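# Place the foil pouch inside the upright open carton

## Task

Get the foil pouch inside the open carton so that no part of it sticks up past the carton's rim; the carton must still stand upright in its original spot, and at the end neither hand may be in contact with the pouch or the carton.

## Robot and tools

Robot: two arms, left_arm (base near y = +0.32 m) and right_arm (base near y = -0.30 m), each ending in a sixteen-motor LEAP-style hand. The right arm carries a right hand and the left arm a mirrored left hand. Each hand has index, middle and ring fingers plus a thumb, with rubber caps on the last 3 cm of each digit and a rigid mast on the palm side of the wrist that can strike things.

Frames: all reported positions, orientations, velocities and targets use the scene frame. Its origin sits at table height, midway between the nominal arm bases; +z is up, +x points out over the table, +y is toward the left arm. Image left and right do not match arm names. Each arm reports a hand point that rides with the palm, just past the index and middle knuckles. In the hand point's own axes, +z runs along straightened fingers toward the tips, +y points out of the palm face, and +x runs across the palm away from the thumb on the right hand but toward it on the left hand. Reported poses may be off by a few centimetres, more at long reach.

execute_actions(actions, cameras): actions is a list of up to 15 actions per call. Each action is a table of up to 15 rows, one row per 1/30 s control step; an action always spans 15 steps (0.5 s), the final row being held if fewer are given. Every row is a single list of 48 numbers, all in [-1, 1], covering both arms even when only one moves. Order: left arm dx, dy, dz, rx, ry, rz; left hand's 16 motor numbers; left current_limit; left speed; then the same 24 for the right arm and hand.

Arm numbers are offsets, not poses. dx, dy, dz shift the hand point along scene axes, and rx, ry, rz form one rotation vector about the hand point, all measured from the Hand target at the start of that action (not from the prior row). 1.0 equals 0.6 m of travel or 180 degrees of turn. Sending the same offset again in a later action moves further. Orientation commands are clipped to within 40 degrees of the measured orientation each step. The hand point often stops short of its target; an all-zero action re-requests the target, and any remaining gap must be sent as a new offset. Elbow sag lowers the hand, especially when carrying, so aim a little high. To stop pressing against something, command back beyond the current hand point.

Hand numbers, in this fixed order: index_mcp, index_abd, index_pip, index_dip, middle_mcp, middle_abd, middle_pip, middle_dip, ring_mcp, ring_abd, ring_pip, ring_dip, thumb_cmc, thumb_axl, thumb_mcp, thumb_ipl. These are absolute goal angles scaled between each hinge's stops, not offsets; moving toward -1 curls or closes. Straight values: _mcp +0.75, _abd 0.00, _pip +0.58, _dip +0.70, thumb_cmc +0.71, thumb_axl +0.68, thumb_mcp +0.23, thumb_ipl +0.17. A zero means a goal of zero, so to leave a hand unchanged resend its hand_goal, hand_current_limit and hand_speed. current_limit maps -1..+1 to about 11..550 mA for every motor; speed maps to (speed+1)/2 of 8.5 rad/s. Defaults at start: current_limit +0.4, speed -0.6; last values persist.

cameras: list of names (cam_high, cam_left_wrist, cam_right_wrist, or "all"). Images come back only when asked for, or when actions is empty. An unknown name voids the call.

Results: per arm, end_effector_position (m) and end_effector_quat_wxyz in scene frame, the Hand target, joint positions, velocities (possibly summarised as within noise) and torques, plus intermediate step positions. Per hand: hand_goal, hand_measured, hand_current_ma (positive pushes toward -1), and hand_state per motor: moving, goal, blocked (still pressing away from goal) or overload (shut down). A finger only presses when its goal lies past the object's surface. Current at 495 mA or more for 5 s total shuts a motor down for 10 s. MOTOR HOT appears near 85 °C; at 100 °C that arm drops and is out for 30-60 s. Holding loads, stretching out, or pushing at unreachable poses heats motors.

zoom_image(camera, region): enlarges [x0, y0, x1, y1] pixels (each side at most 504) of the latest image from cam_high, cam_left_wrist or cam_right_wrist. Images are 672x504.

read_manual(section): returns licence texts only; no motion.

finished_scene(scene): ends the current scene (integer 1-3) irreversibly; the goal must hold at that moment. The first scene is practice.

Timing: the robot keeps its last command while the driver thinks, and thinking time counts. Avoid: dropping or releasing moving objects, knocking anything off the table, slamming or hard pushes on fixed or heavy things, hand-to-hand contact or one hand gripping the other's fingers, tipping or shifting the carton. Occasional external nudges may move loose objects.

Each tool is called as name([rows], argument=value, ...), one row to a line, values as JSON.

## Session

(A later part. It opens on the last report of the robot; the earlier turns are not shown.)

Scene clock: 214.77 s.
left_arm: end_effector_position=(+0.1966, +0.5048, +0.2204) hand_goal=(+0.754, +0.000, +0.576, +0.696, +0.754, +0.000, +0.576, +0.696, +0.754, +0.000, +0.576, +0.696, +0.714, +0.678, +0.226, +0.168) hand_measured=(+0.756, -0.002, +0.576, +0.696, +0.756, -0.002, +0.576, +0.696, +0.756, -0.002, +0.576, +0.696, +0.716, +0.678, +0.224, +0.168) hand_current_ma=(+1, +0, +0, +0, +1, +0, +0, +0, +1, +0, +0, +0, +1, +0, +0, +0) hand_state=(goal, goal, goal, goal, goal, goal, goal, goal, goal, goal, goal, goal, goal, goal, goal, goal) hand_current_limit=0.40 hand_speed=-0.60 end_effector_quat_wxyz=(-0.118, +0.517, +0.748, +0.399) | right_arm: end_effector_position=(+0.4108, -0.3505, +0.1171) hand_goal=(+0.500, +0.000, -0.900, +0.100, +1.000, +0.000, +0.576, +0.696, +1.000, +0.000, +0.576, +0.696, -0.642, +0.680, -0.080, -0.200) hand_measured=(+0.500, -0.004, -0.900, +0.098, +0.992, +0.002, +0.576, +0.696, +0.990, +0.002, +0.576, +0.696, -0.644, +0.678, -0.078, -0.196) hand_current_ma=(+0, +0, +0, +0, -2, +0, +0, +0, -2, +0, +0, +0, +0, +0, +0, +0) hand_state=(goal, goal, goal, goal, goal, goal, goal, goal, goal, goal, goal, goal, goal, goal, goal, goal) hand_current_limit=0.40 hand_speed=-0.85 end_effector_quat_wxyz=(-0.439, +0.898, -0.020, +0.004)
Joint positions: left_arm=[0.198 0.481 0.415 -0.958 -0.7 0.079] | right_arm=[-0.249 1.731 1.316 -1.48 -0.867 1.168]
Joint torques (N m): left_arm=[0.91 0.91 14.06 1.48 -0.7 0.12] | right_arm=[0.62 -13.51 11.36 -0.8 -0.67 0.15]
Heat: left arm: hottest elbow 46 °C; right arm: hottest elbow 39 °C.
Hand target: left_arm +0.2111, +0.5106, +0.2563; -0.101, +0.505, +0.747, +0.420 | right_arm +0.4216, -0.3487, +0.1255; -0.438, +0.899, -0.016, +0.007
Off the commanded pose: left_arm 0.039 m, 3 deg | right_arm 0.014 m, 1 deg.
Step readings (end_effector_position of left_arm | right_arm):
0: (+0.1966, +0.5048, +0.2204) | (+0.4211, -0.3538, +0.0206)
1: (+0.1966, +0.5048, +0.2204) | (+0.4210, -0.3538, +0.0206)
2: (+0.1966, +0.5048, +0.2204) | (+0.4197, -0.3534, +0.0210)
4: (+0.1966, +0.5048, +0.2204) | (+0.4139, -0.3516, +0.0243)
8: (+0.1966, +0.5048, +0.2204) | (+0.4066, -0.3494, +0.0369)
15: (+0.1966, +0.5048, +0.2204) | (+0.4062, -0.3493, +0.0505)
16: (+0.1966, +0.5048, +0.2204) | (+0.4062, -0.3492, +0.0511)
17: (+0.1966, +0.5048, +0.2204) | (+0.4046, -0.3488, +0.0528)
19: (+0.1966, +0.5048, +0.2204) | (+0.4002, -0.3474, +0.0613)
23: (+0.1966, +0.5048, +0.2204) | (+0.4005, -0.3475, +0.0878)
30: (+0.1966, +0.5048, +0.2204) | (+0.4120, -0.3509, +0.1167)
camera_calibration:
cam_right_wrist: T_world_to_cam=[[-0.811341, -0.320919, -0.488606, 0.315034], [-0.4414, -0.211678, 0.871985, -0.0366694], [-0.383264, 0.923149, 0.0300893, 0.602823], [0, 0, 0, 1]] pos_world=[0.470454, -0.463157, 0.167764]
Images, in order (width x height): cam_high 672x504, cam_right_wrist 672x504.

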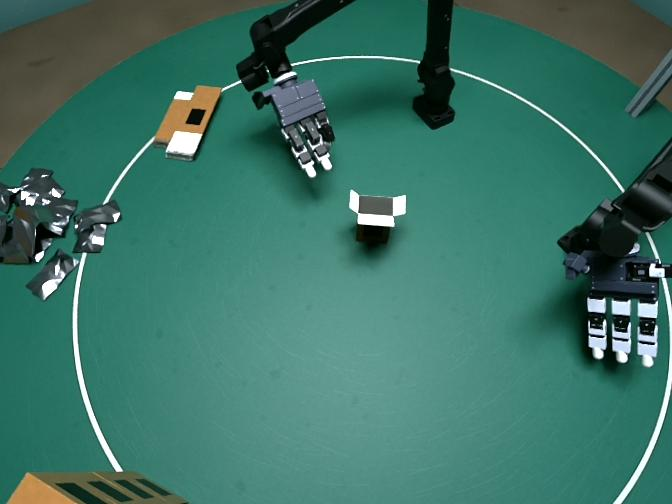

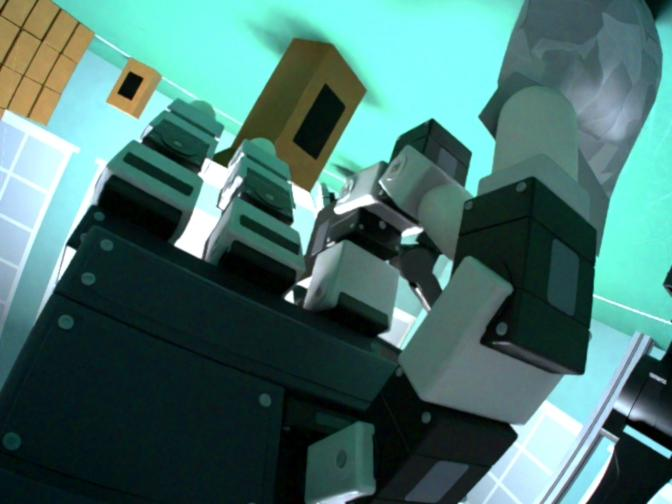

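execute_actions([
  [[0,0,0,0,0,0,0.754,0,0.576,0.696,0.754,0,0.576,0.696,0.754,0,0.576,0.696,0.714,0.678,0.226,0.168,0.4,-0.6,0,0.05,0.12,-0.05,0,0,1,0,-0.445,-0.174,1,0,0.576,0.696,1,0,0.576,0.696,-0.643,0.68,0.169,0.06,0.4,-0.6]],
  [[0,0,0,0,0,0,0.754,0,0.576,0.696,0.754,0,0.576,0.696,0.754,0,0.576,0.696,0.714,0.678,0.226,0.168,0.4,-0.6,-0.05,-0.15,0.16,-0.15,0,0,1,0,-0.445,-0.174,1,0,0.576,0.696,1,0,0.576,0.696,-0.643,0.68,0.169,0.06,0.4,-0.6]],
], cameras=["cam_high","cam_right_wrist"])

zoom_image(camera="cam_high", region=[260, 90, 380, 210])

Scene clock: 218.63 s.
left_arm: end_effector_position=(+0.1966, +0.5048, +0.2204) hand_goal=(+0.754, +0.000, +0.576, +0.696, +0.754, +0.000, +0.576, +0.696, +0.754, +0.000, +0.576, +0.696, +0.714, +0.678, +0.226, +0.168) hand_measured=(+0.756, -0.002, +0.576, +0.696, +0.756, -0.002, +0.576, +0.696, +0.756, -0.002, +0.576, +0.696, +0.716, +0.678, +0.224, +0.168) hand_current_ma=(+1, +0, +0, +0, +1, +0, +0, +0, +1, +0, +0, +0, +1, +0, +0, +0) hand_state=(goal, goal, goal, goal, goal, goal, goal, goal, goal, goal, goal, goal, goal, goal, goal, goal) hand_current_limit=0.40 hand_speed=-0.60 end_effector_quat_wxyz=(-0.118, +0.517, +0.748, +0.399) | right_arm: end_effector_position=(+0.3850, -0.4039, +0.2814) hand_goal=(+1.000, +0.000, -0.444, -0.174, +1.000, +0.000, +0.576, +0.696, +1.000, +0.000, +0.576, +0.696, -0.642, +0.680, +0.170, +0.060) hand_measured=(+0.994, -0.002, -0.444, -0.170, +0.990, +0.000, +0.576, +0.696, +0.990, +0.000, +0.576, +0.696, -0.644, +0.678, +0.164, +0.056) hand_current_ma=(-1, +0, +0, +0, -2, +0, +0, +0, -2, +0, +0, +0, +0, +0, -1, +0) hand_state=(goal, goal, goal, goal, goal, goal, goal, goal, goal, goal, goal, goal, goal, goal, goal, goal) hand_current_limit=0.40 hand_speed=-0.60 end_effector_quat_wxyz=(-0.143, +0.990, -0.007, +0.001)
Joint positions: left_arm=[0.198 0.481 0.415 -0.958 -0.7 0.079] | right_arm=[-0.123 1.489 1.519 -1.646 -0.283 1.409]
Joint torques (N m): left_arm=[-0.03 0.56 14.2 1.42 -0.69 0.18] | right_arm=[-0.56 -10.52 12.94 -0.49 0.03 0.12]
Heat: left arm: hottest elbow 47 °C; right arm: hottest elbow 39 °C.
Hand target: left_arm +0.2111, +0.5106, +0.2563; -0.101, +0.505, +0.747, +0.420 | right_arm +0.3915, -0.4087, +0.2935; -0.139, +0.990, -0.013, +0.012
Off the commanded pose: left_arm 0.039 m, 3 deg | right_arm 0.015 m, 1 deg.
Step readings (end_effector_position of left_arm | right_arm):
0: (+0.1966, +0.5048, +0.2204) | (+0.4108, -0.3505, +0.1171)
1: (+0.1966, +0.5048, +0.2204) | (+0.4105, -0.3506, +0.1171)
2: (+0.1966, +0.5048, +0.2204) | (+0.4085, -0.3516, +0.1175)
4: (+0.1966, +0.5048, +0.2204) | (+0.4040, -0.3507, +0.1220)
8: (+0.1966, +0.5048, +0.2204) | (+0.4042, -0.3300, +0.1529)
15: (+0.1966, +0.5048, +0.2204) | (+0.4146, -0.3166, +0.1923)
16: (+0.1966, +0.5048, +0.2204) | (+0.4135, -0.3198, +0.1920)
17: (+0.1966, +0.5048, +0.2204) | (+0.4090, -0.3342, +0.1919)
19: (+0.1966, +0.5048, +0.2204) | (+0.3972, -0.3624, +0.1987)
23: (+0.1966, +0.5048, +0.2204) | (+0.3831, -0.3931, +0.2402)
30: (+0.1966, +0.5048, +0.2204) | (+0.3845, -0.4029, +0.2897)
camera_calibration:
cam_right_wrist: T_world_to_cam=[[-0.801268, -0.564823, -0.197343, 0.172838], [-0.437081, 0.327357, 0.837734, 0.0230365], [-0.40857, 0.757504, -0.509174, 0.731824], [0, 0, 0, 1]] pos_world=[0.447559, -0.464278, 0.387436]
Images, in order (width x height): cam_high 672x504, cam_right_wrist 672x504.

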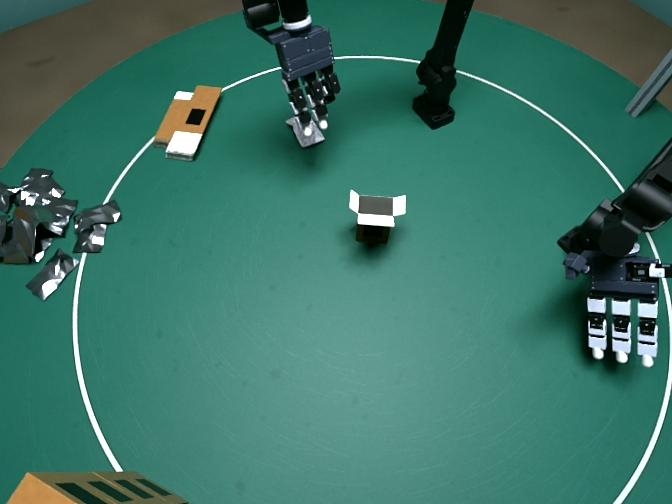

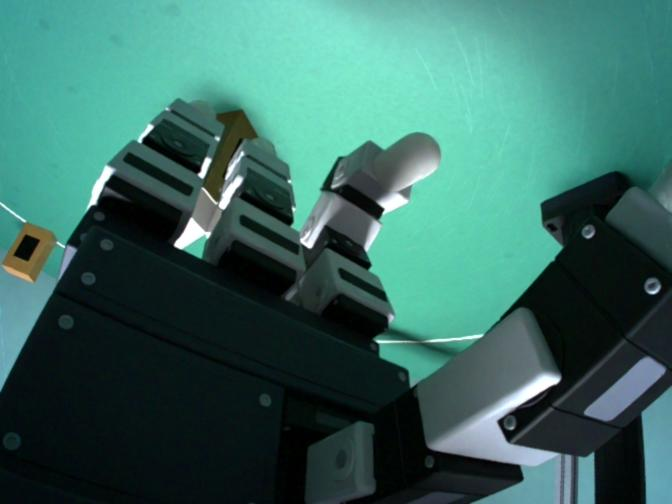

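Scaled by 4.200 from the camera's 672x504 image, which has a finer 960x720 frame.

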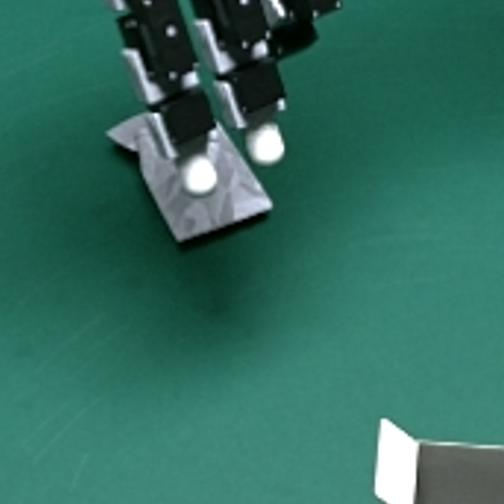

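execute_actions([
  [[0,0,0,0,0,0,0.754,0,0.576,0.696,0.754,0,0.576,0.696,0.754,0,0.576,0.696,0.714,0.678,0.226,0.168,0.4,-0.6,0.105,-0.18,-0.1,0,0,0,0.754,0,0.576,0.696,0.754,0,0.576,0.696,0.754,0,0.576,0.696,-0.643,0.68,0.169,0.06,0.4,-0.6]],
  [[0,0,0,0,0,0,0.754,0,0.576,0.696,0.754,0,0.576,0.696,0.754,0,0.576,0.696,0.714,0.678,0.226,0.168,0.4,-0.6,0,0,-0.1,0,0,0,0.754,0,0.576,0.696,0.754,0,0.576,0.696,0.754,0,0.576,0.696,-0.643,0.68,0.169,0.06,0.4,-0.6]],
  [[0,0,0,0,0,0,0.754,0,0.576,0.696,0.754,0,0.576,0.696,0.754,0,0.576,0.696,0.714,0.678,0.226,0.168,0.4,-0.6,0,0,-0.07,0,0,0,0.754,0,0.576,0.696,0.754,0,0.576,0.696,0.754,0,0.576,0.696,-0.643,0.68,0.169,0.06,0.4,-0.6]],
], cameras=["cam_high","cam_right_wrist"])

zoom_image(camera="cam_high", region=[240, 60, 380, 200])

Scene clock: 240.10 s.
left_arm: end_effector_position=(+0.1966, +0.5048, +0.2204) hand_goal=(+0.754, +0.000, +0.576, +0.696, +0.754, +0.000, +0.576, +0.696, +0.754, +0.000, +0.576, +0.696, +0.714, +0.678, +0.226, +0.168) hand_measured=(+0.756, -0.002, +0.576, +0.696, +0.756, -0.002, +0.576, +0.696, +0.756, -0.002, +0.576, +0.696, +0.716, +0.678, +0.224, +0.168) hand_current_ma=(+1, +0, +0, +0, +1, +0, +0, +0, +1, +0, +0, +0, +1, +0, +0, +0) hand_state=(goal, goal, goal, goal, goal, goal, goal, goal, goal, goal, goal, goal, goal, goal, goal, goal) hand_current_limit=0.40 hand_speed=-0.60 end_effector_quat_wxyz=(-0.118, +0.517, +0.748, +0.399) | right_arm: end_effector_position=(+0.4450, -0.5206, +0.1293) hand_goal=(+0.754, +0.000, +0.576, +0.696, +0.754, +0.000, +0.576, +0.696, +0.754, +0.000, +0.576, +0.696, -0.642, +0.680, +0.170, +0.060) hand_measured=(+0.752, -0.002, +0.572, +0.694, +0.750, +0.000, +0.576, +0.696, +0.750, +0.000, +0.576, +0.696, -0.644, +0.678, +0.164, +0.056) hand_current_ma=(+0, +0, +0, +0, +0, +0, +0, +0, -1, +0, +0, +0, +0, +0, -1, +0) hand_state=(goal, goal, goal, goal, goal, goal, goal, goal, goal, goal, goal, goal, goal, goal, goal, goal) hand_current_limit=0.40 hand_speed=-0.60 end_effector_quat_wxyz=(-0.140, +0.990, -0.026, +0.003)
Joint positions: left_arm=[0.198 0.481 0.415 -0.958 -0.7 0.079] | right_arm=[-0.323 1.788 1.487 -1.361 -0.267 1.242]
Joint torques (N m): left_arm=[-0.03 0.5 14.32 1.54 -0.69 0.11] | right_arm=[1.26 -15.74 9.85 0.03 -0.19 -0.05]
Heat: left arm: hottest elbow 47 °C; right arm: hottest elbow 41 °C.
Hand target: left_arm +0.2111, +0.5106, +0.2563; -0.101, +0.505, +0.747, +0.420 | right_arm +0.4545, -0.5169, +0.1316; -0.139, +0.990, -0.013, +0.012
Off the commanded pose: left_arm 0.039 m, 3 deg | right_arm 0.011 m, 2 deg.
Step readings (end_effector_position of left_arm | right_arm):
0: (+0.1966, +0.5048, +0.2204) | (+0.3850, -0.4039, +0.2814)
1: (+0.1966, +0.5048, +0.2204) | (+0.3851, -0.4047, +0.2809)
2: (+0.1966, +0.5048, +0.2204) | (+0.3864, -0.4072, +0.2799)
4: (+0.1966, +0.5048, +0.2204) | (+0.3963, -0.4230, +0.2742)
8: (+0.1966, +0.5048, +0.2204) | (+0.4166, -0.4796, +0.2439)
15: (+0.1966, +0.5048, +0.2204) | (+0.4269, -0.5157, +0.1967)
16: (+0.1966, +0.5048, +0.2204) | (+0.4281, -0.5153, +0.1959)
17: (+0.1966, +0.5048, +0.2204) | (+0.4308, -0.5158, +0.1955)
19: (+0.1966, +0.5048, +0.2204) | (+0.4395, -0.5187, +0.1942)
23: (+0.1966, +0.5048, +0.2204) | (+0.4474, -0.5217, +0.1844)
30: (+0.1966, +0.5048, +0.2204) | (+0.4451, -0.5208, +0.1754)
31: (+0.1966, +0.5048, +0.2204) | (+0.4457, -0.5210, +0.1750)
32: (+0.1966, +0.5048, +0.2204) | (+0.4468, -0.5214, +0.1731)
34: (+0.1966, +0.5048, +0.2204) | (+0.4489, -0.5222, +0.1653)
38: (+0.1966, +0.5048, +0.2204) | (+0.4449, -0.5206, +0.1443)
45: (+0.1966, +0.5048, +0.2204) | (+0.4446, -0.5205, +0.1293)
camera_calibration:
cam_right_wrist: T_world_to_cam=[[-0.823069, -0.533781, -0.193997, 0.150358], [-0.422729, 0.347665, 0.836916, 0.21914], [-0.379284, 0.770848, -0.511797, 0.761572], [0, 0, 0, 1]] pos_world=[0.505244, -0.582986, 0.235537]
Images, in order (width x height): cam_high 672x504, cam_right_wrist 672x504.

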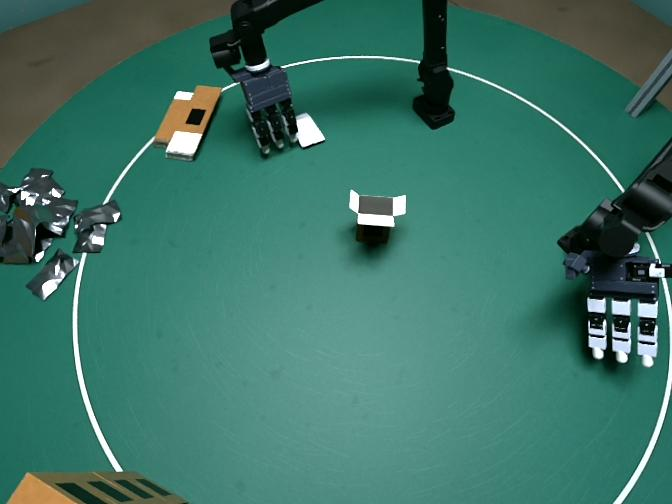

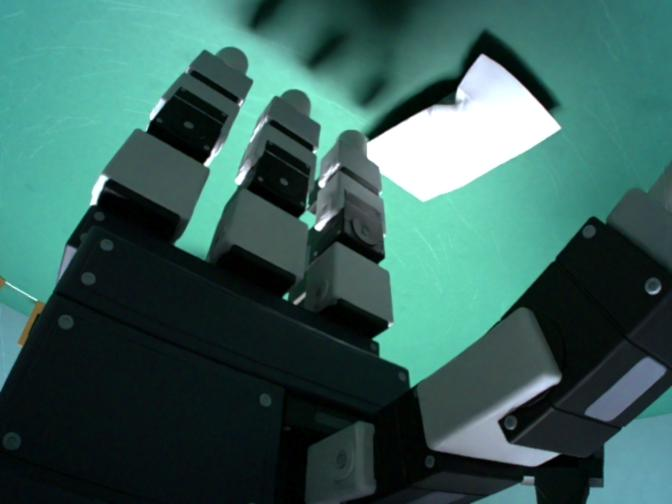

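Scaled by 3.600 from the camera's 672x504 image, which has a finer 960x720 frame.

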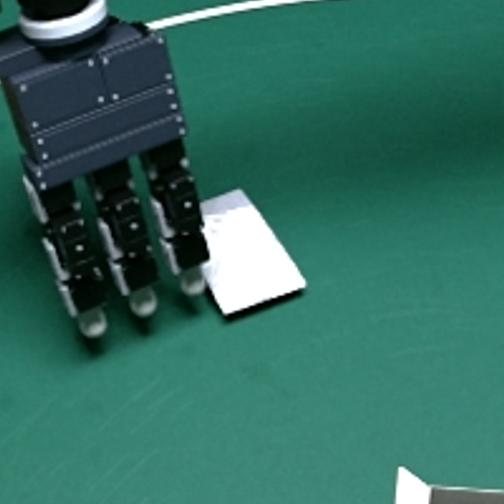

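execute_actions([
  [[0,0,0,0,0,0,0.754,0,0.576,0.696,0.754,0,0.576,0.696,0.754,0,0.576,0.696,0.714,0.678,0.226,0.168,0.4,-0.6,0,0.012,-0.04,0,0,0,0.754,0,0.576,0.696,0.754,0,0.576,0.696,0.754,0,0.576,0.696,-0.643,0.68,0.169,0.06,0.4,-0.6]],
  [[0,0,0,0,0,0,0.754,0,0.576,0.696,0.754,0,0.576,0.696,0.754,0,0.576,0.696,0.714,0.678,0.226,0.168,0.4,-0.6,-0.038,0.012,0,0,0,0,0.754,0,0.576,0.696,0.754,0,0.576,0.696,0.754,0,0.576,0.696,-0.643,0.68,0.169,0.06,0.4,-0.6]],
  [[0,0,0,0,0,0,0.754,0,0.576,0.696,0.754,0,0.576,0.696,0.754,0,0.576,0.696,0.714,0.678,0.226,0.168,0.4,-0.6,-0.038,0.012,0,0,0,0,0.754,0,0.576,0.696,0.754,0,0.576,0.696,0.754,0,0.576,0.696,-0.643,0.68,0.169,0.06,0.4,-0.6]],
  [[0,0,0,0,0,0,0.754,0,0.576,0.696,0.754,0,0.576,0.696,0.754,0,0.576,0.696,0.714,0.678,0.226,0.168,0.4,-0.6,-0.038,0,0,0,0,0,0.754,0,0.576,0.696,0.754,0,0.576,0.696,0.754,0,0.576,0.696,-0.643,0.68,0.169,0.06,0.4,-0.6]],
  [[0,0,0,0,0,0,0.754,0,0.576,0.696,0.754,0,0.576,0.696,0.754,0,0.576,0.696,0.714,0.678,0.226,0.168,0.4,-0.6,-0.038,0,0,0,0,0,0.754,0,0.576,0.696,0.754,0,0.576,0.696,0.754,0,0.576,0.696,-0.643,0.68,0.169,0.06,0.4,-0.6]],
], cameras=["cam_high","cam_right_wrist"])

zoom_image(camera="cam_high", region=[240, 60, 380, 200])

Scene clock: 251.57 s.
left_arm: end_effector_position=(+0.1966, +0.5048, +0.2204) hand_goal=(+0.754, +0.000, +0.576, +0.696, +0.754, +0.000, +0.576, +0.696, +0.754, +0.000, +0.576, +0.696, +0.714, +0.678, +0.226, +0.168) hand_measured=(+0.756, -0.002, +0.576, +0.696, +0.756, -0.002, +0.576, +0.696, +0.756, -0.002, +0.576, +0.696, +0.716, +0.678, +0.224, +0.168) hand_current_ma=(+1, +0, +0, +0, +1, +0, +0, +0, +1, +0, +0, +0, +1, +0, +0, +0) hand_state=(goal, goal, goal, goal, goal, goal, goal, goal, goal, goal, goal, goal, goal, goal, goal, goal) hand_current_limit=0.40 hand_speed=-0.60 end_effector_quat_wxyz=(-0.118, +0.517, +0.748, +0.399) | right_arm: end_effector_position=(+0.3626, -0.4873, +0.1026) hand_goal=(+0.754, +0.000, +0.576, +0.696, +0.754, +0.000, +0.576, +0.696, +0.754, +0.000, +0.576, +0.696, -0.642, +0.680, +0.170, +0.060) hand_measured=(+0.752, -0.002, +0.574, +0.694, +0.750, +0.000, +0.576, +0.696, +0.746, -0.002, +0.572, +0.694, -0.642, +0.678, +0.164, +0.056) hand_current_ma=(+0, +0, +0, +0, -1, +0, +0, +0, -2, +0, +0, +0, +0, +0, -1, +0) hand_state=(goal, goal, goal, goal, goal, goal, goal, goal, goal, goal, goal, goal, goal, goal, goal, goal) hand_current_limit=0.40 hand_speed=-0.60 end_effector_quat_wxyz=(-0.143, +0.990, -0.014, +0.002)
Joint positions: left_arm=[0.198 0.481 0.415 -0.958 -0.7 0.079] | right_arm=[-0.321 1.597 1.16 -1.233 -0.27 1.217]
Joint torques (N m): left_arm=[-0.21 1.55 14.11 1.57 -0.71 0.11] | right_arm=[-1.9 -12.98 8.76 -0.05 0 -0.02]
Heat: left arm: hottest elbow 48 °C; right arm: hottest elbow 41 °C.
Hand target: left_arm +0.2111, +0.5106, +0.2563; -0.101, +0.505, +0.747, +0.420 | right_arm +0.3632, -0.4953, +0.1075; -0.139, +0.990, -0.013, +0.012
Off the commanded pose: left_arm 0.039 m, 3 deg | right_arm 0.009 m, 1 deg.
Step readings (end_effector_position of left_arm | right_arm):
0: (+0.1966, +0.5048, +0.2204) | (+0.4450, -0.5206, +0.1293)
1: (+0.1966, +0.5048, +0.2204) | (+0.4451, -0.5207, +0.1291)
2: (+0.1966, +0.5048, +0.2204) | (+0.4458, -0.5208, +0.1281)
4: (+0.1966, +0.5048, +0.2204) | (+0.4479, -0.5211, +0.1243)
8: (+0.1966, +0.5048, +0.2204) | (+0.4459, -0.5183, +0.1150)
15: (+0.1966, +0.5048, +0.2204) | (+0.4467, -0.5155, +0.1105)
16: (+0.1966, +0.5048, +0.2204) | (+0.4468, -0.5155, +0.1102)
17: (+0.1966, +0.5048, +0.2204) | (+0.4460, -0.5152, +0.1092)
19: (+0.1966, +0.5048, +0.2204) | (+0.4408, -0.5133, +0.1049)
23: (+0.1966, +0.5048, +0.2204) | (+0.4299, -0.5089, +0.1020)
30: (+0.1966, +0.5048, +0.2204) | (+0.4255, -0.5069, +0.1026)
31: (+0.1966, +0.5048, +0.2204) | (+0.4248, -0.5066, +0.1020)
32: (+0.1966, +0.5048, +0.2204) | (+0.4235, -0.5061, +0.1010)
34: (+0.1966, +0.5048, +0.2204) | (+0.4194, -0.5043, +0.1000)
38: (+0.1966, +0.5048, +0.2204) | (+0.4066, -0.4996, +0.1023)
45: (+0.1966, +0.5048, +0.2204) | (+0.4029, -0.4980, +0.1019)
46: (+0.1966, +0.5048, +0.2204) | (+0.4025, -0.4978, +0.1017)
47: (+0.1966, +0.5048, +0.2204) | (+0.4014, -0.4974, +0.1011)
49: (+0.1966, +0.5048, +0.2204) | (+0.3964, -0.4955, +0.0996)
53: (+0.1966, +0.5048, +0.2204) | (+0.3864, -0.4918, +0.1022)
60: (+0.1966, +0.5048, +0.2204) | (+0.3834, -0.4906, +0.1024)
61: (+0.1966, +0.5048, +0.2204) | (+0.3831, -0.4905, +0.1020)
62: (+0.1966, +0.5048, +0.2204) | (+0.3820, -0.4901, +0.1015)
64: (+0.1966, +0.5048, +0.2204) | (+0.3761, -0.4884, +0.0998)
68: (+0.1966, +0.5048, +0.2204) | (+0.3655, -0.4866, +0.1018)
75: (+0.1966, +0.5048, +0.2204) | (+0.3625, -0.4873, +0.1026)
camera_calibration:
cam_right_wrist: T_world_to_cam=[[-0.809129, -0.553562, -0.197179, 0.0808477], [-0.431817, 0.332528, 0.838427, 0.190813], [-0.398554, 0.76354, -0.508096, 0.694114], [0, 0, 0, 1]] pos_world=[0.424454, -0.54868, 0.208635]
Images, in order (width x height): cam_high 672x504, cam_right_wrist 672x504.

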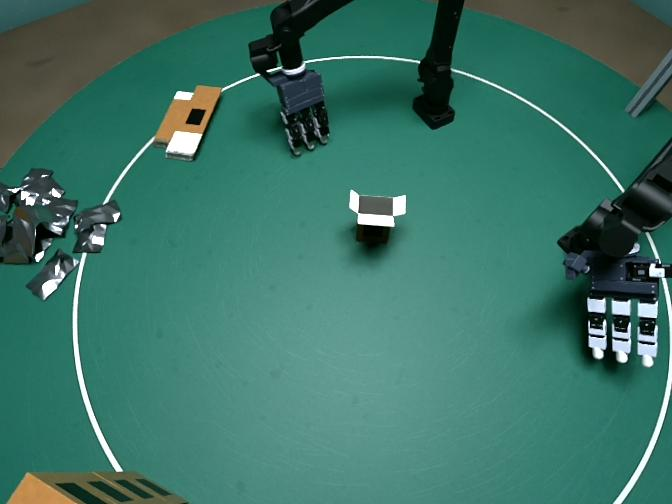

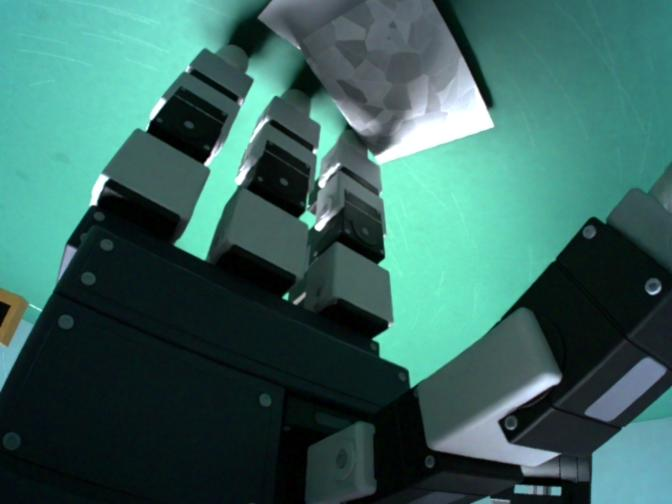

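Scaled by 3.600 from the camera's 672x504 image, which has a finer 960x720 frame.

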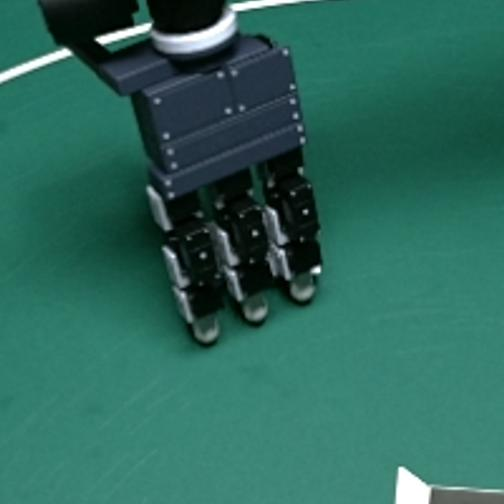

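zoom_image(camera="cam_right_wrist", region=[240, 0, 520, 210])

Scaled by 1.800 from the camera's 672x504 image, which has a finer 960x720 frame.

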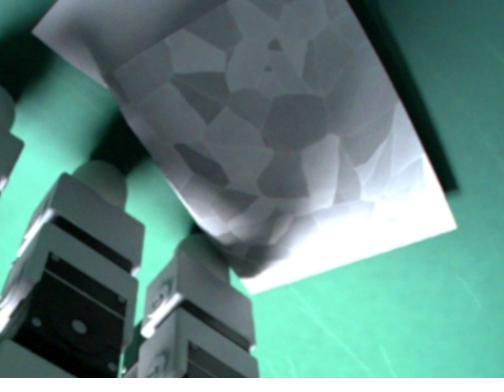

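execute_actions([
  [[0,0,0,0,0,0,0.754,0,0.576,0.696,0.754,0,0.576,0.696,0.754,0,0.576,0.696,0.714,0.678,0.226,0.168,0.4,-0.6,0,0.02,0.133,0.1215,-0.018,-0.042,0.9,0,-0.518,0.261,0.9,0,-0.518,0.261,1,0,0.576,0.696,-0.657,0.68,0.169,0.113,0.4,-0.6]],
  [[0,0,0,0,0,0,0.754,0,0.576,0.696,0.754,0,0.576,0.696,0.754,0,0.576,0.696,0.714,0.678,0.226,0.168,0.4,-0.6,0.054,0.1265,0,0.1214,-0.018,-0.042,0.918,0,-0.518,0.261,0.918,0,-0.518,0.261,1,0,0.576,0.696,-0.657,0.68,0.169,0.113,0.4,-0.6]],
  [[0,0,0,0,0,0,0.754,0,0.576,0.696,0.754,0,0.576,0.696,0.754,0,0.576,0.696,0.714,0.678,0.226,0.168,0.4,-0.6,0,0,-0.146,0,0,0,0.918,0,-0.518,0.261,0.918,0,-0.518,0.261,1,0,0.576,0.696,-0.657,0.68,0.169,0.113,0.4,-0.6]],
  [[0,0,0,0,0,0,0.754,0,0.576,0.696,0.754,0,0.576,0.696,0.754,0,0.576,0.696,0.714,0.678,0.226,0.168,0.4,-0.6,0,0,-0.083,0,0,0,0.918,0,-0.518,0.261,0.918,0,-0.518,0.261,1,0,0.576,0.696,-0.657,0.68,0.169,0.113,0.4,-0.6]],
], cameras=["cam_high","cam_right_wrist"])

zoom_image(camera="cam_high", region=[240, 60, 380, 200])

Scene clock: 269.20 s.
left_arm: end_effector_position=(+0.1966, +0.5048, +0.2204) hand_goal=(+0.754, +0.000, +0.576, +0.696, +0.754, +0.000, +0.576, +0.696, +0.754, +0.000, +0.576, +0.696, +0.714, +0.678, +0.226, +0.168) hand_measured=(+0.756, -0.002, +0.576, +0.696, +0.756, -0.002, +0.576, +0.696, +0.756, -0.002, +0.576, +0.696, +0.716, +0.678, +0.224, +0.168) hand_current_ma=(+1, +0, +0, +0, +1, +0, +0, +0, +1, +0, +0, +0, +1, +0, +0, +0) hand_state=(goal, goal, goal, goal, goal, goal, goal, goal, goal, goal, goal, goal, goal, goal, goal, goal) hand_current_limit=0.40 hand_speed=-0.60 end_effector_quat_wxyz=(-0.118, +0.517, +0.748, +0.399) | right_arm: end_effector_position=(+0.3903, -0.4114, +0.0486) hand_goal=(+0.918, +0.000, -0.518, +0.262, +0.918, +0.000, -0.518, +0.262, +1.000, +0.000, +0.576, +0.696, -0.656, +0.680, +0.170, +0.114) hand_measured=(+0.906, -0.002, -0.516, +0.264, +0.906, +0.000, -0.516, +0.264, +0.984, -0.002, +0.572, +0.694, -0.654, +0.678, +0.166, +0.112) hand_current_ma=(-3, +0, +0, +0, -3, +0, +0, +0, -5, +0, +0, +0, +0, +0, -1, +0) hand_state=(goal, goal, goal, goal, goal, goal, goal, goal, goal, goal, goal, goal, goal, goal, goal, goal) hand_current_limit=0.40 hand_speed=-0.60 end_effector_quat_wxyz=(-0.495, +0.854, -0.139, +0.079)
Joint positions: left_arm=[0.198 0.481 0.415 -0.958 -0.7 0.079] | right_arm=[-0.462 1.8 1.167 -1.254 -1.02 1.208]
Joint torques (N m): left_arm=[0.09 0.91 14.13 1.54 -0.74 0.12] | right_arm=[0.32 -14.04 7.9 -0.18 -0.7 0.15]
Heat: left arm: hottest elbow 48 °C; right arm: hottest elbow 40 °C.
Hand target: left_arm +0.2111, +0.5106, +0.2563; -0.101, +0.505, +0.747, +0.420 | right_arm +0.3956, -0.4074, +0.0497; -0.494, +0.855, -0.136, +0.078
Off the commanded pose: left_arm 0.039 m, 3 deg | right_arm 0.007 m, 0 deg.
Step readings (end_effector_position of left_arm | right_arm):
0: (+0.1966, +0.5048, +0.2204) | (+0.3627, -0.4874, +0.1026)
1: (+0.1966, +0.5048, +0.2204) | (+0.3624, -0.4860, +0.1024)
2: (+0.1966, +0.5048, +0.2204) | (+0.3616, -0.4773, +0.1024)
4: (+0.1966, +0.5048, +0.2204) | (+0.3550, -0.4611, +0.1097)
8: (+0.1966, +0.5048, +0.2204) | (+0.3494, -0.4640, +0.1477)
15: (+0.1966, +0.5048, +0.2204) | (+0.3541, -0.4776, +0.1823)
16: (+0.1966, +0.5048, +0.2204) | (+0.3542, -0.4745, +0.1826)
17: (+0.1966, +0.5048, +0.2204) | (+0.3590, -0.4626, +0.1838)
19: (+0.1966, +0.5048, +0.2204) | (+0.3709, -0.4398, +0.1872)
23: (+0.1966, +0.5048, +0.2204) | (+0.3845, -0.4171, +0.1850)
30: (+0.1966, +0.5048, +0.2204) | (+0.3883, -0.4116, +0.1806)
31: (+0.1966, +0.5048, +0.2204) | (+0.3886, -0.4115, +0.1805)
32: (+0.1966, +0.5048, +0.2204) | (+0.3904, -0.4120, +0.1777)
34: (+0.1966, +0.5048, +0.2204) | (+0.3928, -0.4128, +0.1657)
38: (+0.1966, +0.5048, +0.2204) | (+0.3867, -0.4094, +0.1247)
45: (+0.1966, +0.5048, +0.2204) | (+0.3863, -0.4092, +0.0926)
46: (+0.1966, +0.5048, +0.2204) | (+0.3871, -0.4096, +0.0923)
47: (+0.1966, +0.5048, +0.2204) | (+0.3894, -0.4109, +0.0910)
49: (+0.1966, +0.5048, +0.2204) | (+0.3934, -0.4132, +0.0854)
53: (+0.1966, +0.5048, +0.2204) | (+0.3929, -0.4129, +0.0661)
60: (+0.1966, +0.5048, +0.2204) | (+0.3897, -0.4111, +0.0488)
camera_calibration:
cam_right_wrist: T_world_to_cam=[[-0.84266, -0.0131966, -0.538284, 0.38656], [-0.526251, -0.191372, 0.828515, 0.044626], [-0.113946, 0.981429, 0.154317, 0.56609], [0, 0, 0, 1]] pos_world=[0.413727, -0.541936, 0.0837483]
Images, in order (width x height): cam_high 672x504, cam_right_wrist 672x504.

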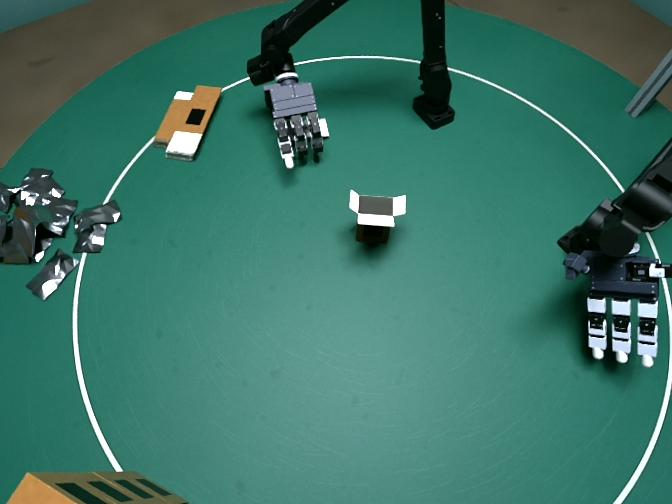

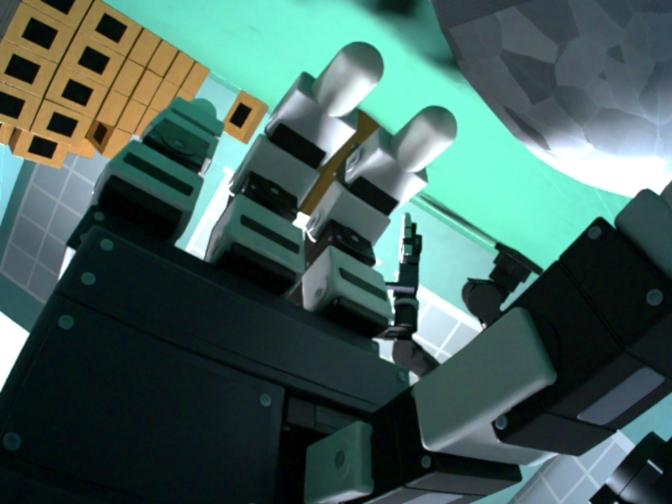

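Scaled by 3.600 from the camera's 672x504 image, which has a finer 960x720 frame.

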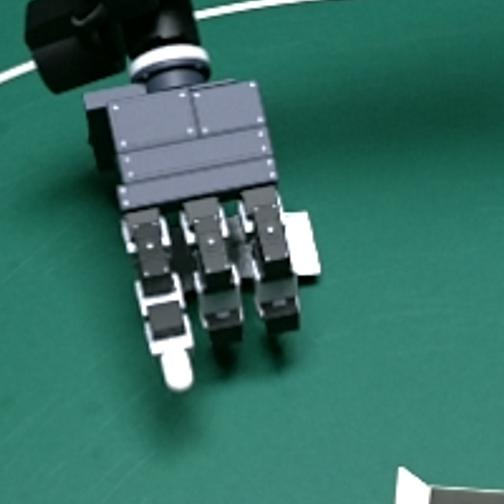

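execute_actions([
  [[0,0,0,0,0,0,0.754,0,0.576,0.696,0.754,0,0.576,0.696,0.754,0,0.576,0.696,0.714,0.678,0.226,0.168,0.4,-0.6,0.002,-0.007,-0.027,0,0,0,0.918,0,-0.518,0.261,0.918,0,-0.518,0.261,1,0,0.576,0.696,-0.657,0.68,0.169,0.113,0.4,-0.8]],
  [[0,0,0,0,0,0,0.754,0,0.576,0.696,0.754,0,0.576,0.696,0.754,0,0.576,0.696,0.714,0.678,0.226,0.168,0.4,-0.6,0,0,0,0,0,0,0.64,0,-0.518,0.261,0.64,0,-0.518,0.261,1,0,0.576,0.696,-0.657,0.68,0.112,0.06,0.4,-0.8]],
  [[0,0,0,0,0,0,0.754,0,0.576,0.696,0.754,0,0.576,0.696,0.754,0,0.576,0.696,0.714,0.678,0.226,0.168,0.4,-0.6,0,0,0,0,0,0,0.5,0,-0.55,0.261,0.5,0,-0.55,0.261,1,0,0.576,0.696,-0.657,0.68,0.05,0.0,0.4,-0.8]],
], cameras=["cam_high","cam_right_wrist"])

zoom_image(camera="cam_high", region=[240, 60, 380, 200])

Scene clock: 276.67 s.
left_arm: end_effector_position=(+0.1966, +0.5048, +0.2204) hand_goal=(+0.754, +0.000, +0.576, +0.696, +0.754, +0.000, +0.576, +0.696, +0.754, +0.000, +0.576, +0.696, +0.714, +0.678, +0.226, +0.168) hand_measured=(+0.756, -0.002, +0.576, +0.696, +0.756, -0.002, +0.576, +0.696, +0.756, -0.002, +0.576, +0.696, +0.716, +0.678, +0.224, +0.168) hand_current_ma=(+1, +0, +0, +0, +1, +0, +0, +0, +1, +0, +0, +0, +1, +0, +0, +0) hand_state=(goal, goal, goal, goal, goal, goal, goal, goal, goal, goal, goal, goal, goal, goal, goal, goal) hand_current_limit=0.40 hand_speed=-0.60 end_effector_quat_wxyz=(-0.118, +0.517, +0.748, +0.399) | right_arm: end_effector_position=(+0.3929, -0.4129, +0.0363) hand_goal=(+0.500, +0.000, -0.550, +0.262, +0.500, +0.000, -0.550, +0.262, +1.000, +0.000, +0.576, +0.696, -0.656, +0.680, +0.050, +0.000) hand_measured=(+0.552, -0.002, -0.534, +0.266, +0.566, +0.000, -0.532, +0.266, +0.984, -0.002, +0.572, +0.694, -0.646, +0.680, +0.106, +0.038) hand_current_ma=(+50, +0, +5, +0, +83, +0, +7, +1, -5, +0, +0, +0, +2, +0, +87, +47) hand_state=(blocked, goal, goal, goal, blocked, goal, goal, goal, goal, goal, goal, goal, goal, goal, blocked, blocked) hand_current_limit=0.40 hand_speed=-0.80 end_effector_quat_wxyz=(-0.495, +0.854, -0.140, +0.079)
Joint positions: left_arm=[0.198 0.481 0.415 -0.958 -0.7 0.079] | right_arm=[-0.462 1.827 1.167 -1.229 -1.02 1.208]
Joint torques (N m): left_arm=[0.32 1.38 14.06 1.52 -0.74 0.12] | right_arm=[0.56 -14.21 7.47 -0.23 -0.61 0.08]
Heat: left arm: hottest elbow 48 °C; right arm: hottest elbow 39 °C.
Hand target: left_arm +0.2111, +0.5106, +0.2563; -0.101, +0.505, +0.747, +0.420 | right_arm +0.3968, -0.4115, +0.0337; -0.494, +0.855, -0.136, +0.078
Off the commanded pose: left_arm 0.039 m, 3 deg | right_arm 0.005 m, 1 deg.
Step readings (end_effector_position of left_arm | right_arm):
0: (+0.1966, +0.5048, +0.2204) | (+0.3902, -0.4114, +0.0486)
1: (+0.1966, +0.5048, +0.2204) | (+0.3903, -0.4115, +0.0486)
2: (+0.1966, +0.5048, +0.2204) | (+0.3909, -0.4118, +0.0484)
4: (+0.1966, +0.5048, +0.2204) | (+0.3923, -0.4126, +0.0470)
8: (+0.1966, +0.5048, +0.2204) | (+0.3932, -0.4131, +0.0413)
15: (+0.1966, +0.5048, +0.2204) | (+0.3928, -0.4129, +0.0364)
16: (+0.1966, +0.5048, +0.2204) | (+0.3929, -0.4129, +0.0363)
17: (+0.1966, +0.5048, +0.2204) | (+0.3929, -0.4129, +0.0363)
19: (+0.1966, +0.5048, +0.2204) | (+0.3929, -0.4129, +0.0363)
23: (+0.1966, +0.5048, +0.2204) | (+0.3929, -0.4129, +0.0363)
30: (+0.1966, +0.5048, +0.2204) | (+0.3929, -0.4129, +0.0363)
31: (+0.1966, +0.5048, +0.2204) | (+0.3929, -0.4129, +0.0363)
32: (+0.1966, +0.5048, +0.2204) | (+0.3929, -0.4129, +0.0363)
34: (+0.1966, +0.5048, +0.2204) | (+0.3929, -0.4129, +0.0363)
38: (+0.1966, +0.5048, +0.2204) | (+0.3929, -0.4129, +0.0363)
45: (+0.1966, +0.5048, +0.2204) | (+0.3929, -0.4129, +0.0363)
camera_calibration:
cam_right_wrist: T_world_to_cam=[[-0.843191, -0.0127974, -0.537463, 0.382519], [-0.525468, -0.191692, 0.828937, 0.055503], [-0.113636, 0.981372, 0.154909, 0.569581], [0, 0, 0, 1]] pos_world=[0.416426, -0.543436, 0.0713482]
Images, in order (width x height): cam_high 672x504, cam_right_wrist 672x504.

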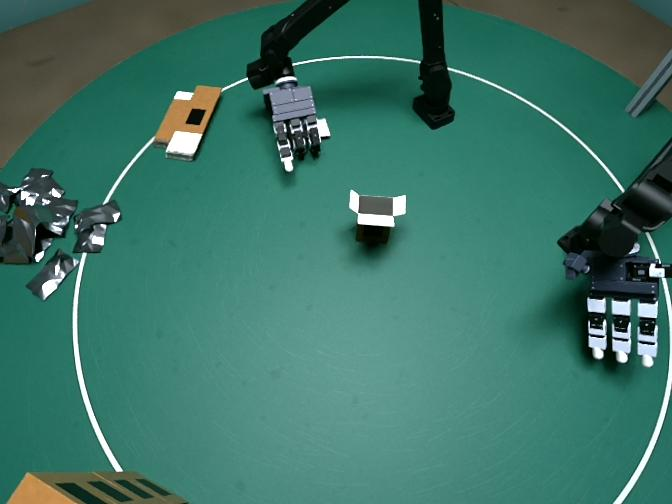

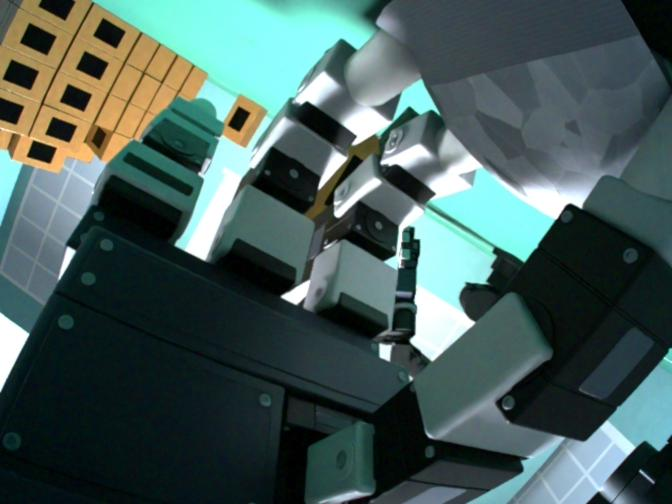

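Scaled by 3.600 from the camera's 672x504 image, which has a finer 960x720 frame.

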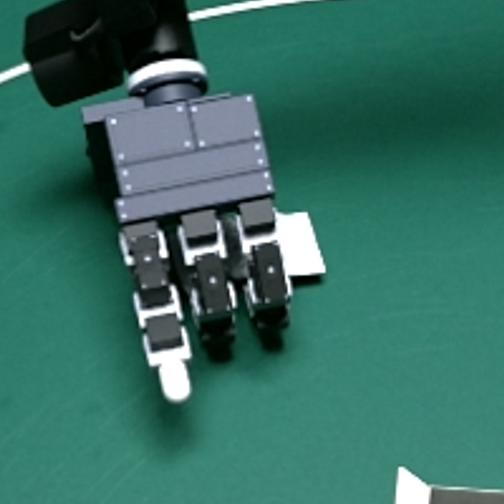

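execute_actions([
  [[0,0,0,0,0,0,0.754,0,0.576,0.696,0.754,0,0.576,0.696,0.754,0,0.576,0.696,0.714,0.678,0.226,0.168,0.4,-0.6,0,0,0.005,0,0,0,0.35,0,-0.6,0.261,0.38,0,-0.6,0.261,1,0,0.576,0.696,-0.657,0.68,0.0,-0.06,0.4,-0.8]],
  [[0,0,0,0,0,0,0.754,0,0.576,0.696,0.754,0,0.576,0.696,0.754,0,0.576,0.696,0.714,0.678,0.226,0.168,0.4,-0.6,0,0,0.03,0,0,0,0.35,0,-0.6,0.261,0.38,0,-0.6,0.261,1,0,0.576,0.696,-0.657,0.68,0.0,-0.06,0.4,-0.8]],
], cameras=["cam_high","cam_right_wrist"])

zoom_image(camera="cam_high", region=[240, 60, 380, 200])

Scene clock: 280.70 s.
left_arm: end_effector_position=(+0.1966, +0.5048, +0.2204) hand_goal=(+0.754, +0.000, +0.576, +0.696, +0.754, +0.000, +0.576, +0.696, +0.754, +0.000, +0.576, +0.696, +0.714, +0.678, +0.226, +0.168) hand_measured=(+0.756, -0.002, +0.576, +0.696, +0.756, -0.002, +0.576, +0.696, +0.756, -0.002, +0.576, +0.696, +0.716, +0.678, +0.224, +0.168) hand_current_ma=(+1, +0, +0, +0, +1, +0, +0, +0, +1, +0, +0, +0, +1, +0, +0, +0) hand_state=(goal, goal, goal, goal, goal, goal, goal, goal, goal, goal, goal, goal, goal, goal, goal, goal) hand_current_limit=0.40 hand_speed=-0.60 end_effector_quat_wxyz=(-0.118, +0.517, +0.748, +0.399) | right_arm: end_effector_position=(+0.3876, -0.4101, +0.0410) hand_goal=(+0.350, +0.000, -0.600, +0.262, +0.380, +0.000, -0.600, +0.262, +1.000, +0.000, +0.576, +0.696, -0.656, +0.680, +0.000, -0.060) hand_measured=(+0.458, +0.000, -0.546, +0.274, +0.462, +0.000, -0.552, +0.270, +0.984, -0.002, +0.572, +0.694, -0.662, +0.678, +0.106, +0.024) hand_current_ma=(+211, +0, +50, +2, +121, +0, +38, +1, -5, +0, +0, +0, -1, +0, +299, +206) hand_state=(blocked, goal, blocked, goal, blocked, goal, blocked, goal, goal, goal, goal, goal, goal, goal, blocked, blocked) hand_current_limit=0.40 hand_speed=-0.80 end_effector_quat_wxyz=(-0.498, +0.852, -0.145, +0.069)
Joint positions: left_arm=[0.198 0.481 0.415 -0.958 -0.7 0.079] | right_arm=[-0.462 1.82 1.167 -1.258 -1.02 1.208]
Joint torques (N m): left_arm=[1.14 0.85 14.24 1.7 -0.74 0.07] | right_arm=[0.38 -16.03 9.05 -0.85 -0.61 0.09]
Heat: left arm: hottest elbow 48 °C; right arm: hottest elbow 39 °C.
Hand target: left_arm +0.2111, +0.5106, +0.2563; -0.101, +0.505, +0.747, +0.420 | right_arm +0.3968, -0.4115, +0.0545; -0.494, +0.855, -0.136, +0.078
Off the commanded pose: left_arm 0.039 m, 3 deg | right_arm 0.017 m, 2 deg.
Step readings (end_effector_position of left_arm | right_arm):
0: (+0.1966, +0.5048, +0.2204) | (+0.3929, -0.4129, +0.0363)
1: (+0.1966, +0.5048, +0.2204) | (+0.3929, -0.4129, +0.0363)
2: (+0.1966, +0.5048, +0.2204) | (+0.3929, -0.4129, +0.0363)
4: (+0.1966, +0.5048, +0.2204) | (+0.3929, -0.4129, +0.0363)
8: (+0.1966, +0.5048, +0.2204) | (+0.3928, -0.4130, +0.0363)
15: (+0.1966, +0.5048, +0.2204) | (+0.3928, -0.4130, +0.0363)
16: (+0.1966, +0.5048, +0.2204) | (+0.3928, -0.4130, +0.0363)
17: (+0.1966, +0.5048, +0.2204) | (+0.3926, -0.4129, +0.0363)
19: (+0.1966, +0.5048, +0.2204) | (+0.3911, -0.4120, +0.0369)
23: (+0.1966, +0.5048, +0.2204) | (+0.3884, -0.4106, +0.0383)
30: (+0.1966, +0.5048, +0.2204) | (+0.3877, -0.4101, +0.0410)
camera_calibration:
cam_right_wrist: T_world_to_cam=[[-0.853787, -0.00752932, -0.520568, 0.38618], [-0.508727, -0.200458, 0.837265, 0.0389062], [-0.110656, 0.979673, 0.167318, 0.563083], [0, 0, 0, 1]] pos_world=[0.411817, -0.540931, 0.0742443]
Images, in order (width x height): cam_high 672x504, cam_right_wrist 672x504.

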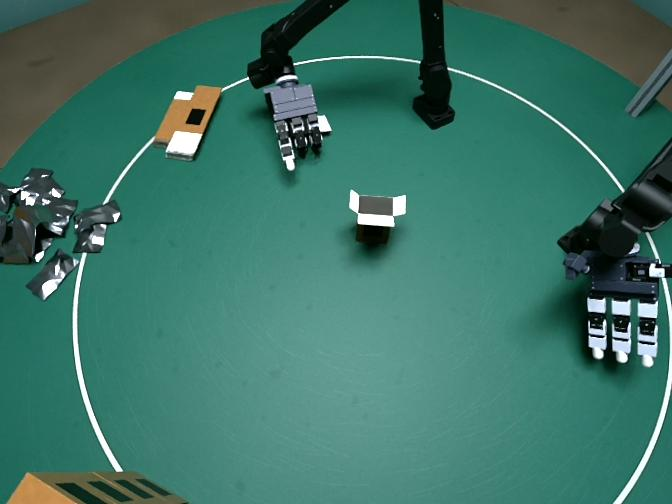

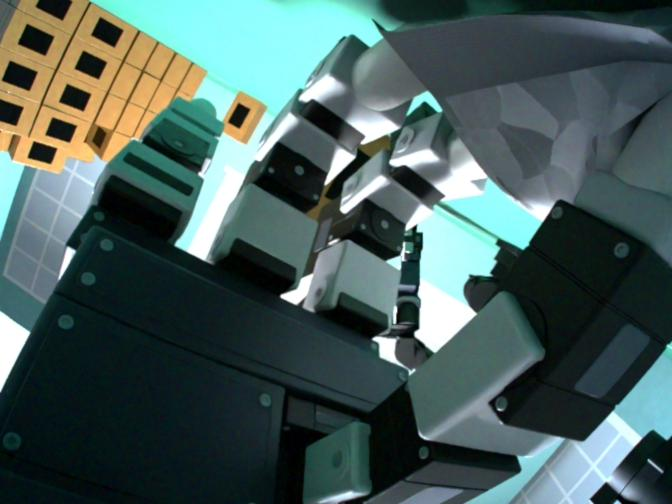

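Scaled by 3.600 from the camera's 672x504 image, which has a finer 960x720 frame.

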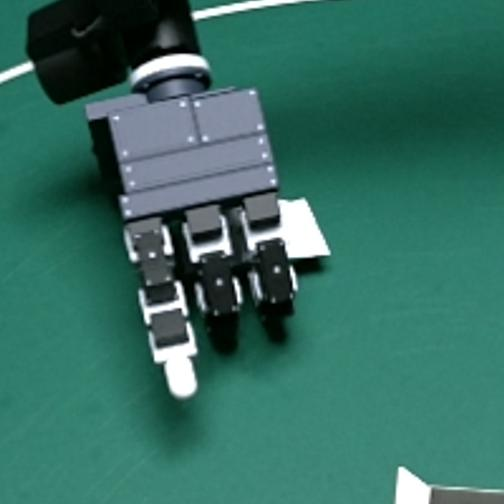

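execute_actions([
  [[0,0,0,0,0,0,0.754,0,0.576,0.696,0.754,0,0.576,0.696,0.754,0,0.576,0.696,0.714,0.678,0.226,0.168,0.4,-0.6,0,0,0.03,0,0,0,0.3,0,-0.63,0.25,0.3,0,-0.63,0.25,1,0,0.576,0.696,-0.657,0.68,-0.02,-0.08,0.4,-0.8]],
  [[0,0,0,0,0,0,0.754,0,0.576,0.696,0.754,0,0.576,0.696,0.754,0,0.576,0.696,0.714,0.678,0.226,0.168,0.4,-0.6,0.01,0,0.05,0,0,0,0.3,0,-0.63,0.25,0.3,0,-0.63,0.25,1,0,0.576,0.696,-0.657,0.68,-0.02,-0.08,0.4,-0.8]],
], cameras=["cam_high","cam_right_wrist"])

zoom_image(camera="cam_high", region=[240, 60, 380, 200])

Scene clock: 284.27 s.
left_arm: end_effector_position=(+0.1966, +0.5048, +0.2204) hand_goal=(+0.754, +0.000, +0.576, +0.696, +0.754, +0.000, +0.576, +0.696, +0.754, +0.000, +0.576, +0.696, +0.714, +0.678, +0.226, +0.168) hand_measured=(+0.756, -0.002, +0.576, +0.696, +0.756, -0.002, +0.576, +0.696, +0.756, -0.002, +0.576, +0.696, +0.716, +0.678, +0.224, +0.168) hand_current_ma=(+1, +0, +0, +0, +1, +0, +0, +0, +1, +0, +0, +0, +1, +0, +0, +0) hand_state=(goal, goal, goal, goal, goal, goal, goal, goal, goal, goal, goal, goal, goal, goal, goal, goal) hand_current_limit=0.40 hand_speed=-0.60 end_effector_quat_wxyz=(-0.118, +0.517, +0.748, +0.399) | right_arm: end_effector_position=(+0.3889, -0.4109, +0.0877) hand_goal=(+0.300, +0.000, -0.630, +0.250, +0.300, +0.000, -0.630, +0.250, +1.000, +0.000, +0.576, +0.696, -0.656, +0.680, -0.020, -0.080) hand_measured=(+0.408, +0.000, -0.576, +0.262, +0.404, +0.000, -0.566, +0.270, +0.984, -0.002, +0.572, +0.694, -0.660, +0.678, +0.106, +0.024) hand_current_ma=(+208, +0, +49, +3, +195, +0, +69, +7, -5, +0, +0, +0, +0, +0, +385, +303) hand_state=(blocked, goal, blocked, goal, blocked, goal, blocked, goal, goal, goal, goal, goal, goal, goal, blocked, blocked) hand_current_limit=0.40 hand_speed=-0.80 end_effector_quat_wxyz=(-0.498, +0.852, -0.144, +0.071)
Joint positions: left_arm=[0.198 0.481 0.415 -0.958 -0.7 0.079] | right_arm=[-0.462 1.752 1.216 -1.372 -1.019 1.208]
Joint torques (N m): left_arm=[0.26 1.08 14.22 1.46 -0.75 0.13] | right_arm=[1.08 -14.39 11.07 -0.8 -0.73 0.16]
Heat: left arm: hottest elbow 49 °C; right arm: hottest elbow 39 °C.
Hand target: left_arm +0.2111, +0.5106, +0.2563; -0.101, +0.505, +0.747, +0.420 | right_arm +0.4029, -0.4116, +0.1027; -0.494, +0.855, -0.136, +0.078
Off the commanded pose: left_arm 0.039 m, 3 deg | right_arm 0.020 m, 1 deg.
Step readings (end_effector_position of left_arm | right_arm):
0: (+0.1966, +0.5048, +0.2204) | (+0.3876, -0.4101, +0.0410)
1: (+0.1966, +0.5048, +0.2204) | (+0.3874, -0.4100, +0.0412)
2: (+0.1966, +0.5048, +0.2204) | (+0.3868, -0.4096, +0.0416)
4: (+0.1966, +0.5048, +0.2204) | (+0.3846, -0.4084, +0.0444)
8: (+0.1966, +0.5048, +0.2204) | (+0.3826, -0.4074, +0.0520)
15: (+0.1966, +0.5048, +0.2204) | (+0.3820, -0.4070, +0.0571)
16: (+0.1966, +0.5048, +0.2204) | (+0.3818, -0.4069, +0.0573)
17: (+0.1966, +0.5048, +0.2204) | (+0.3813, -0.4066, +0.0583)
19: (+0.1966, +0.5048, +0.2204) | (+0.3805, -0.4062, +0.0624)
23: (+0.1966, +0.5048, +0.2204) | (+0.3838, -0.4080, +0.0752)
30: (+0.1966, +0.5048, +0.2204) | (+0.3894, -0.4112, +0.0875)
camera_calibration:
cam_right_wrist: T_world_to_cam=[[-0.852474, -0.00857891, -0.5227, 0.410762], [-0.510814, -0.19895, 0.836354, 0.00187808], [-0.111166, 0.979972, 0.165217, 0.55678], [0, 0, 0, 1]] pos_world=[0.413018, -0.541732, 0.121145]
Images, in order (width x height): cam_high 672x504, cam_right_wrist 672x504.

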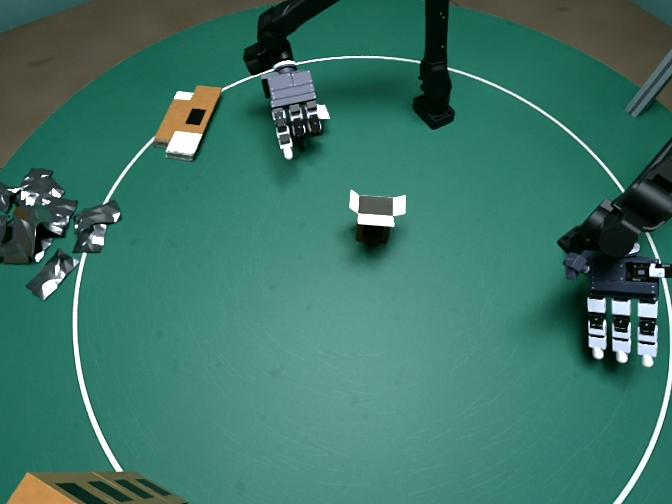

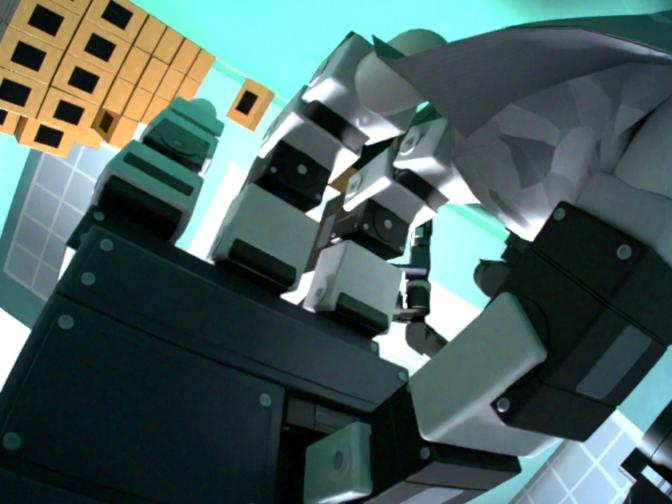

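Scaled by 3.600 from the camera's 672x504 image, which has a finer 960x720 frame.

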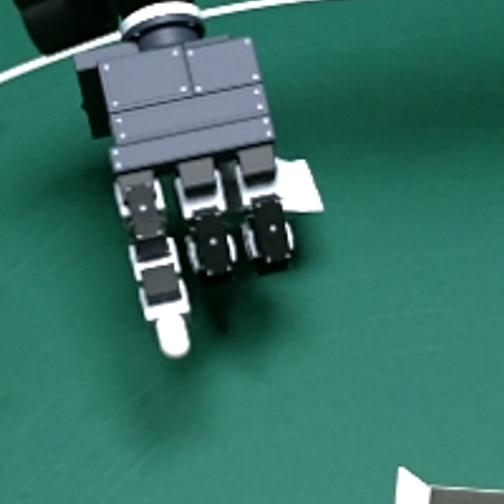

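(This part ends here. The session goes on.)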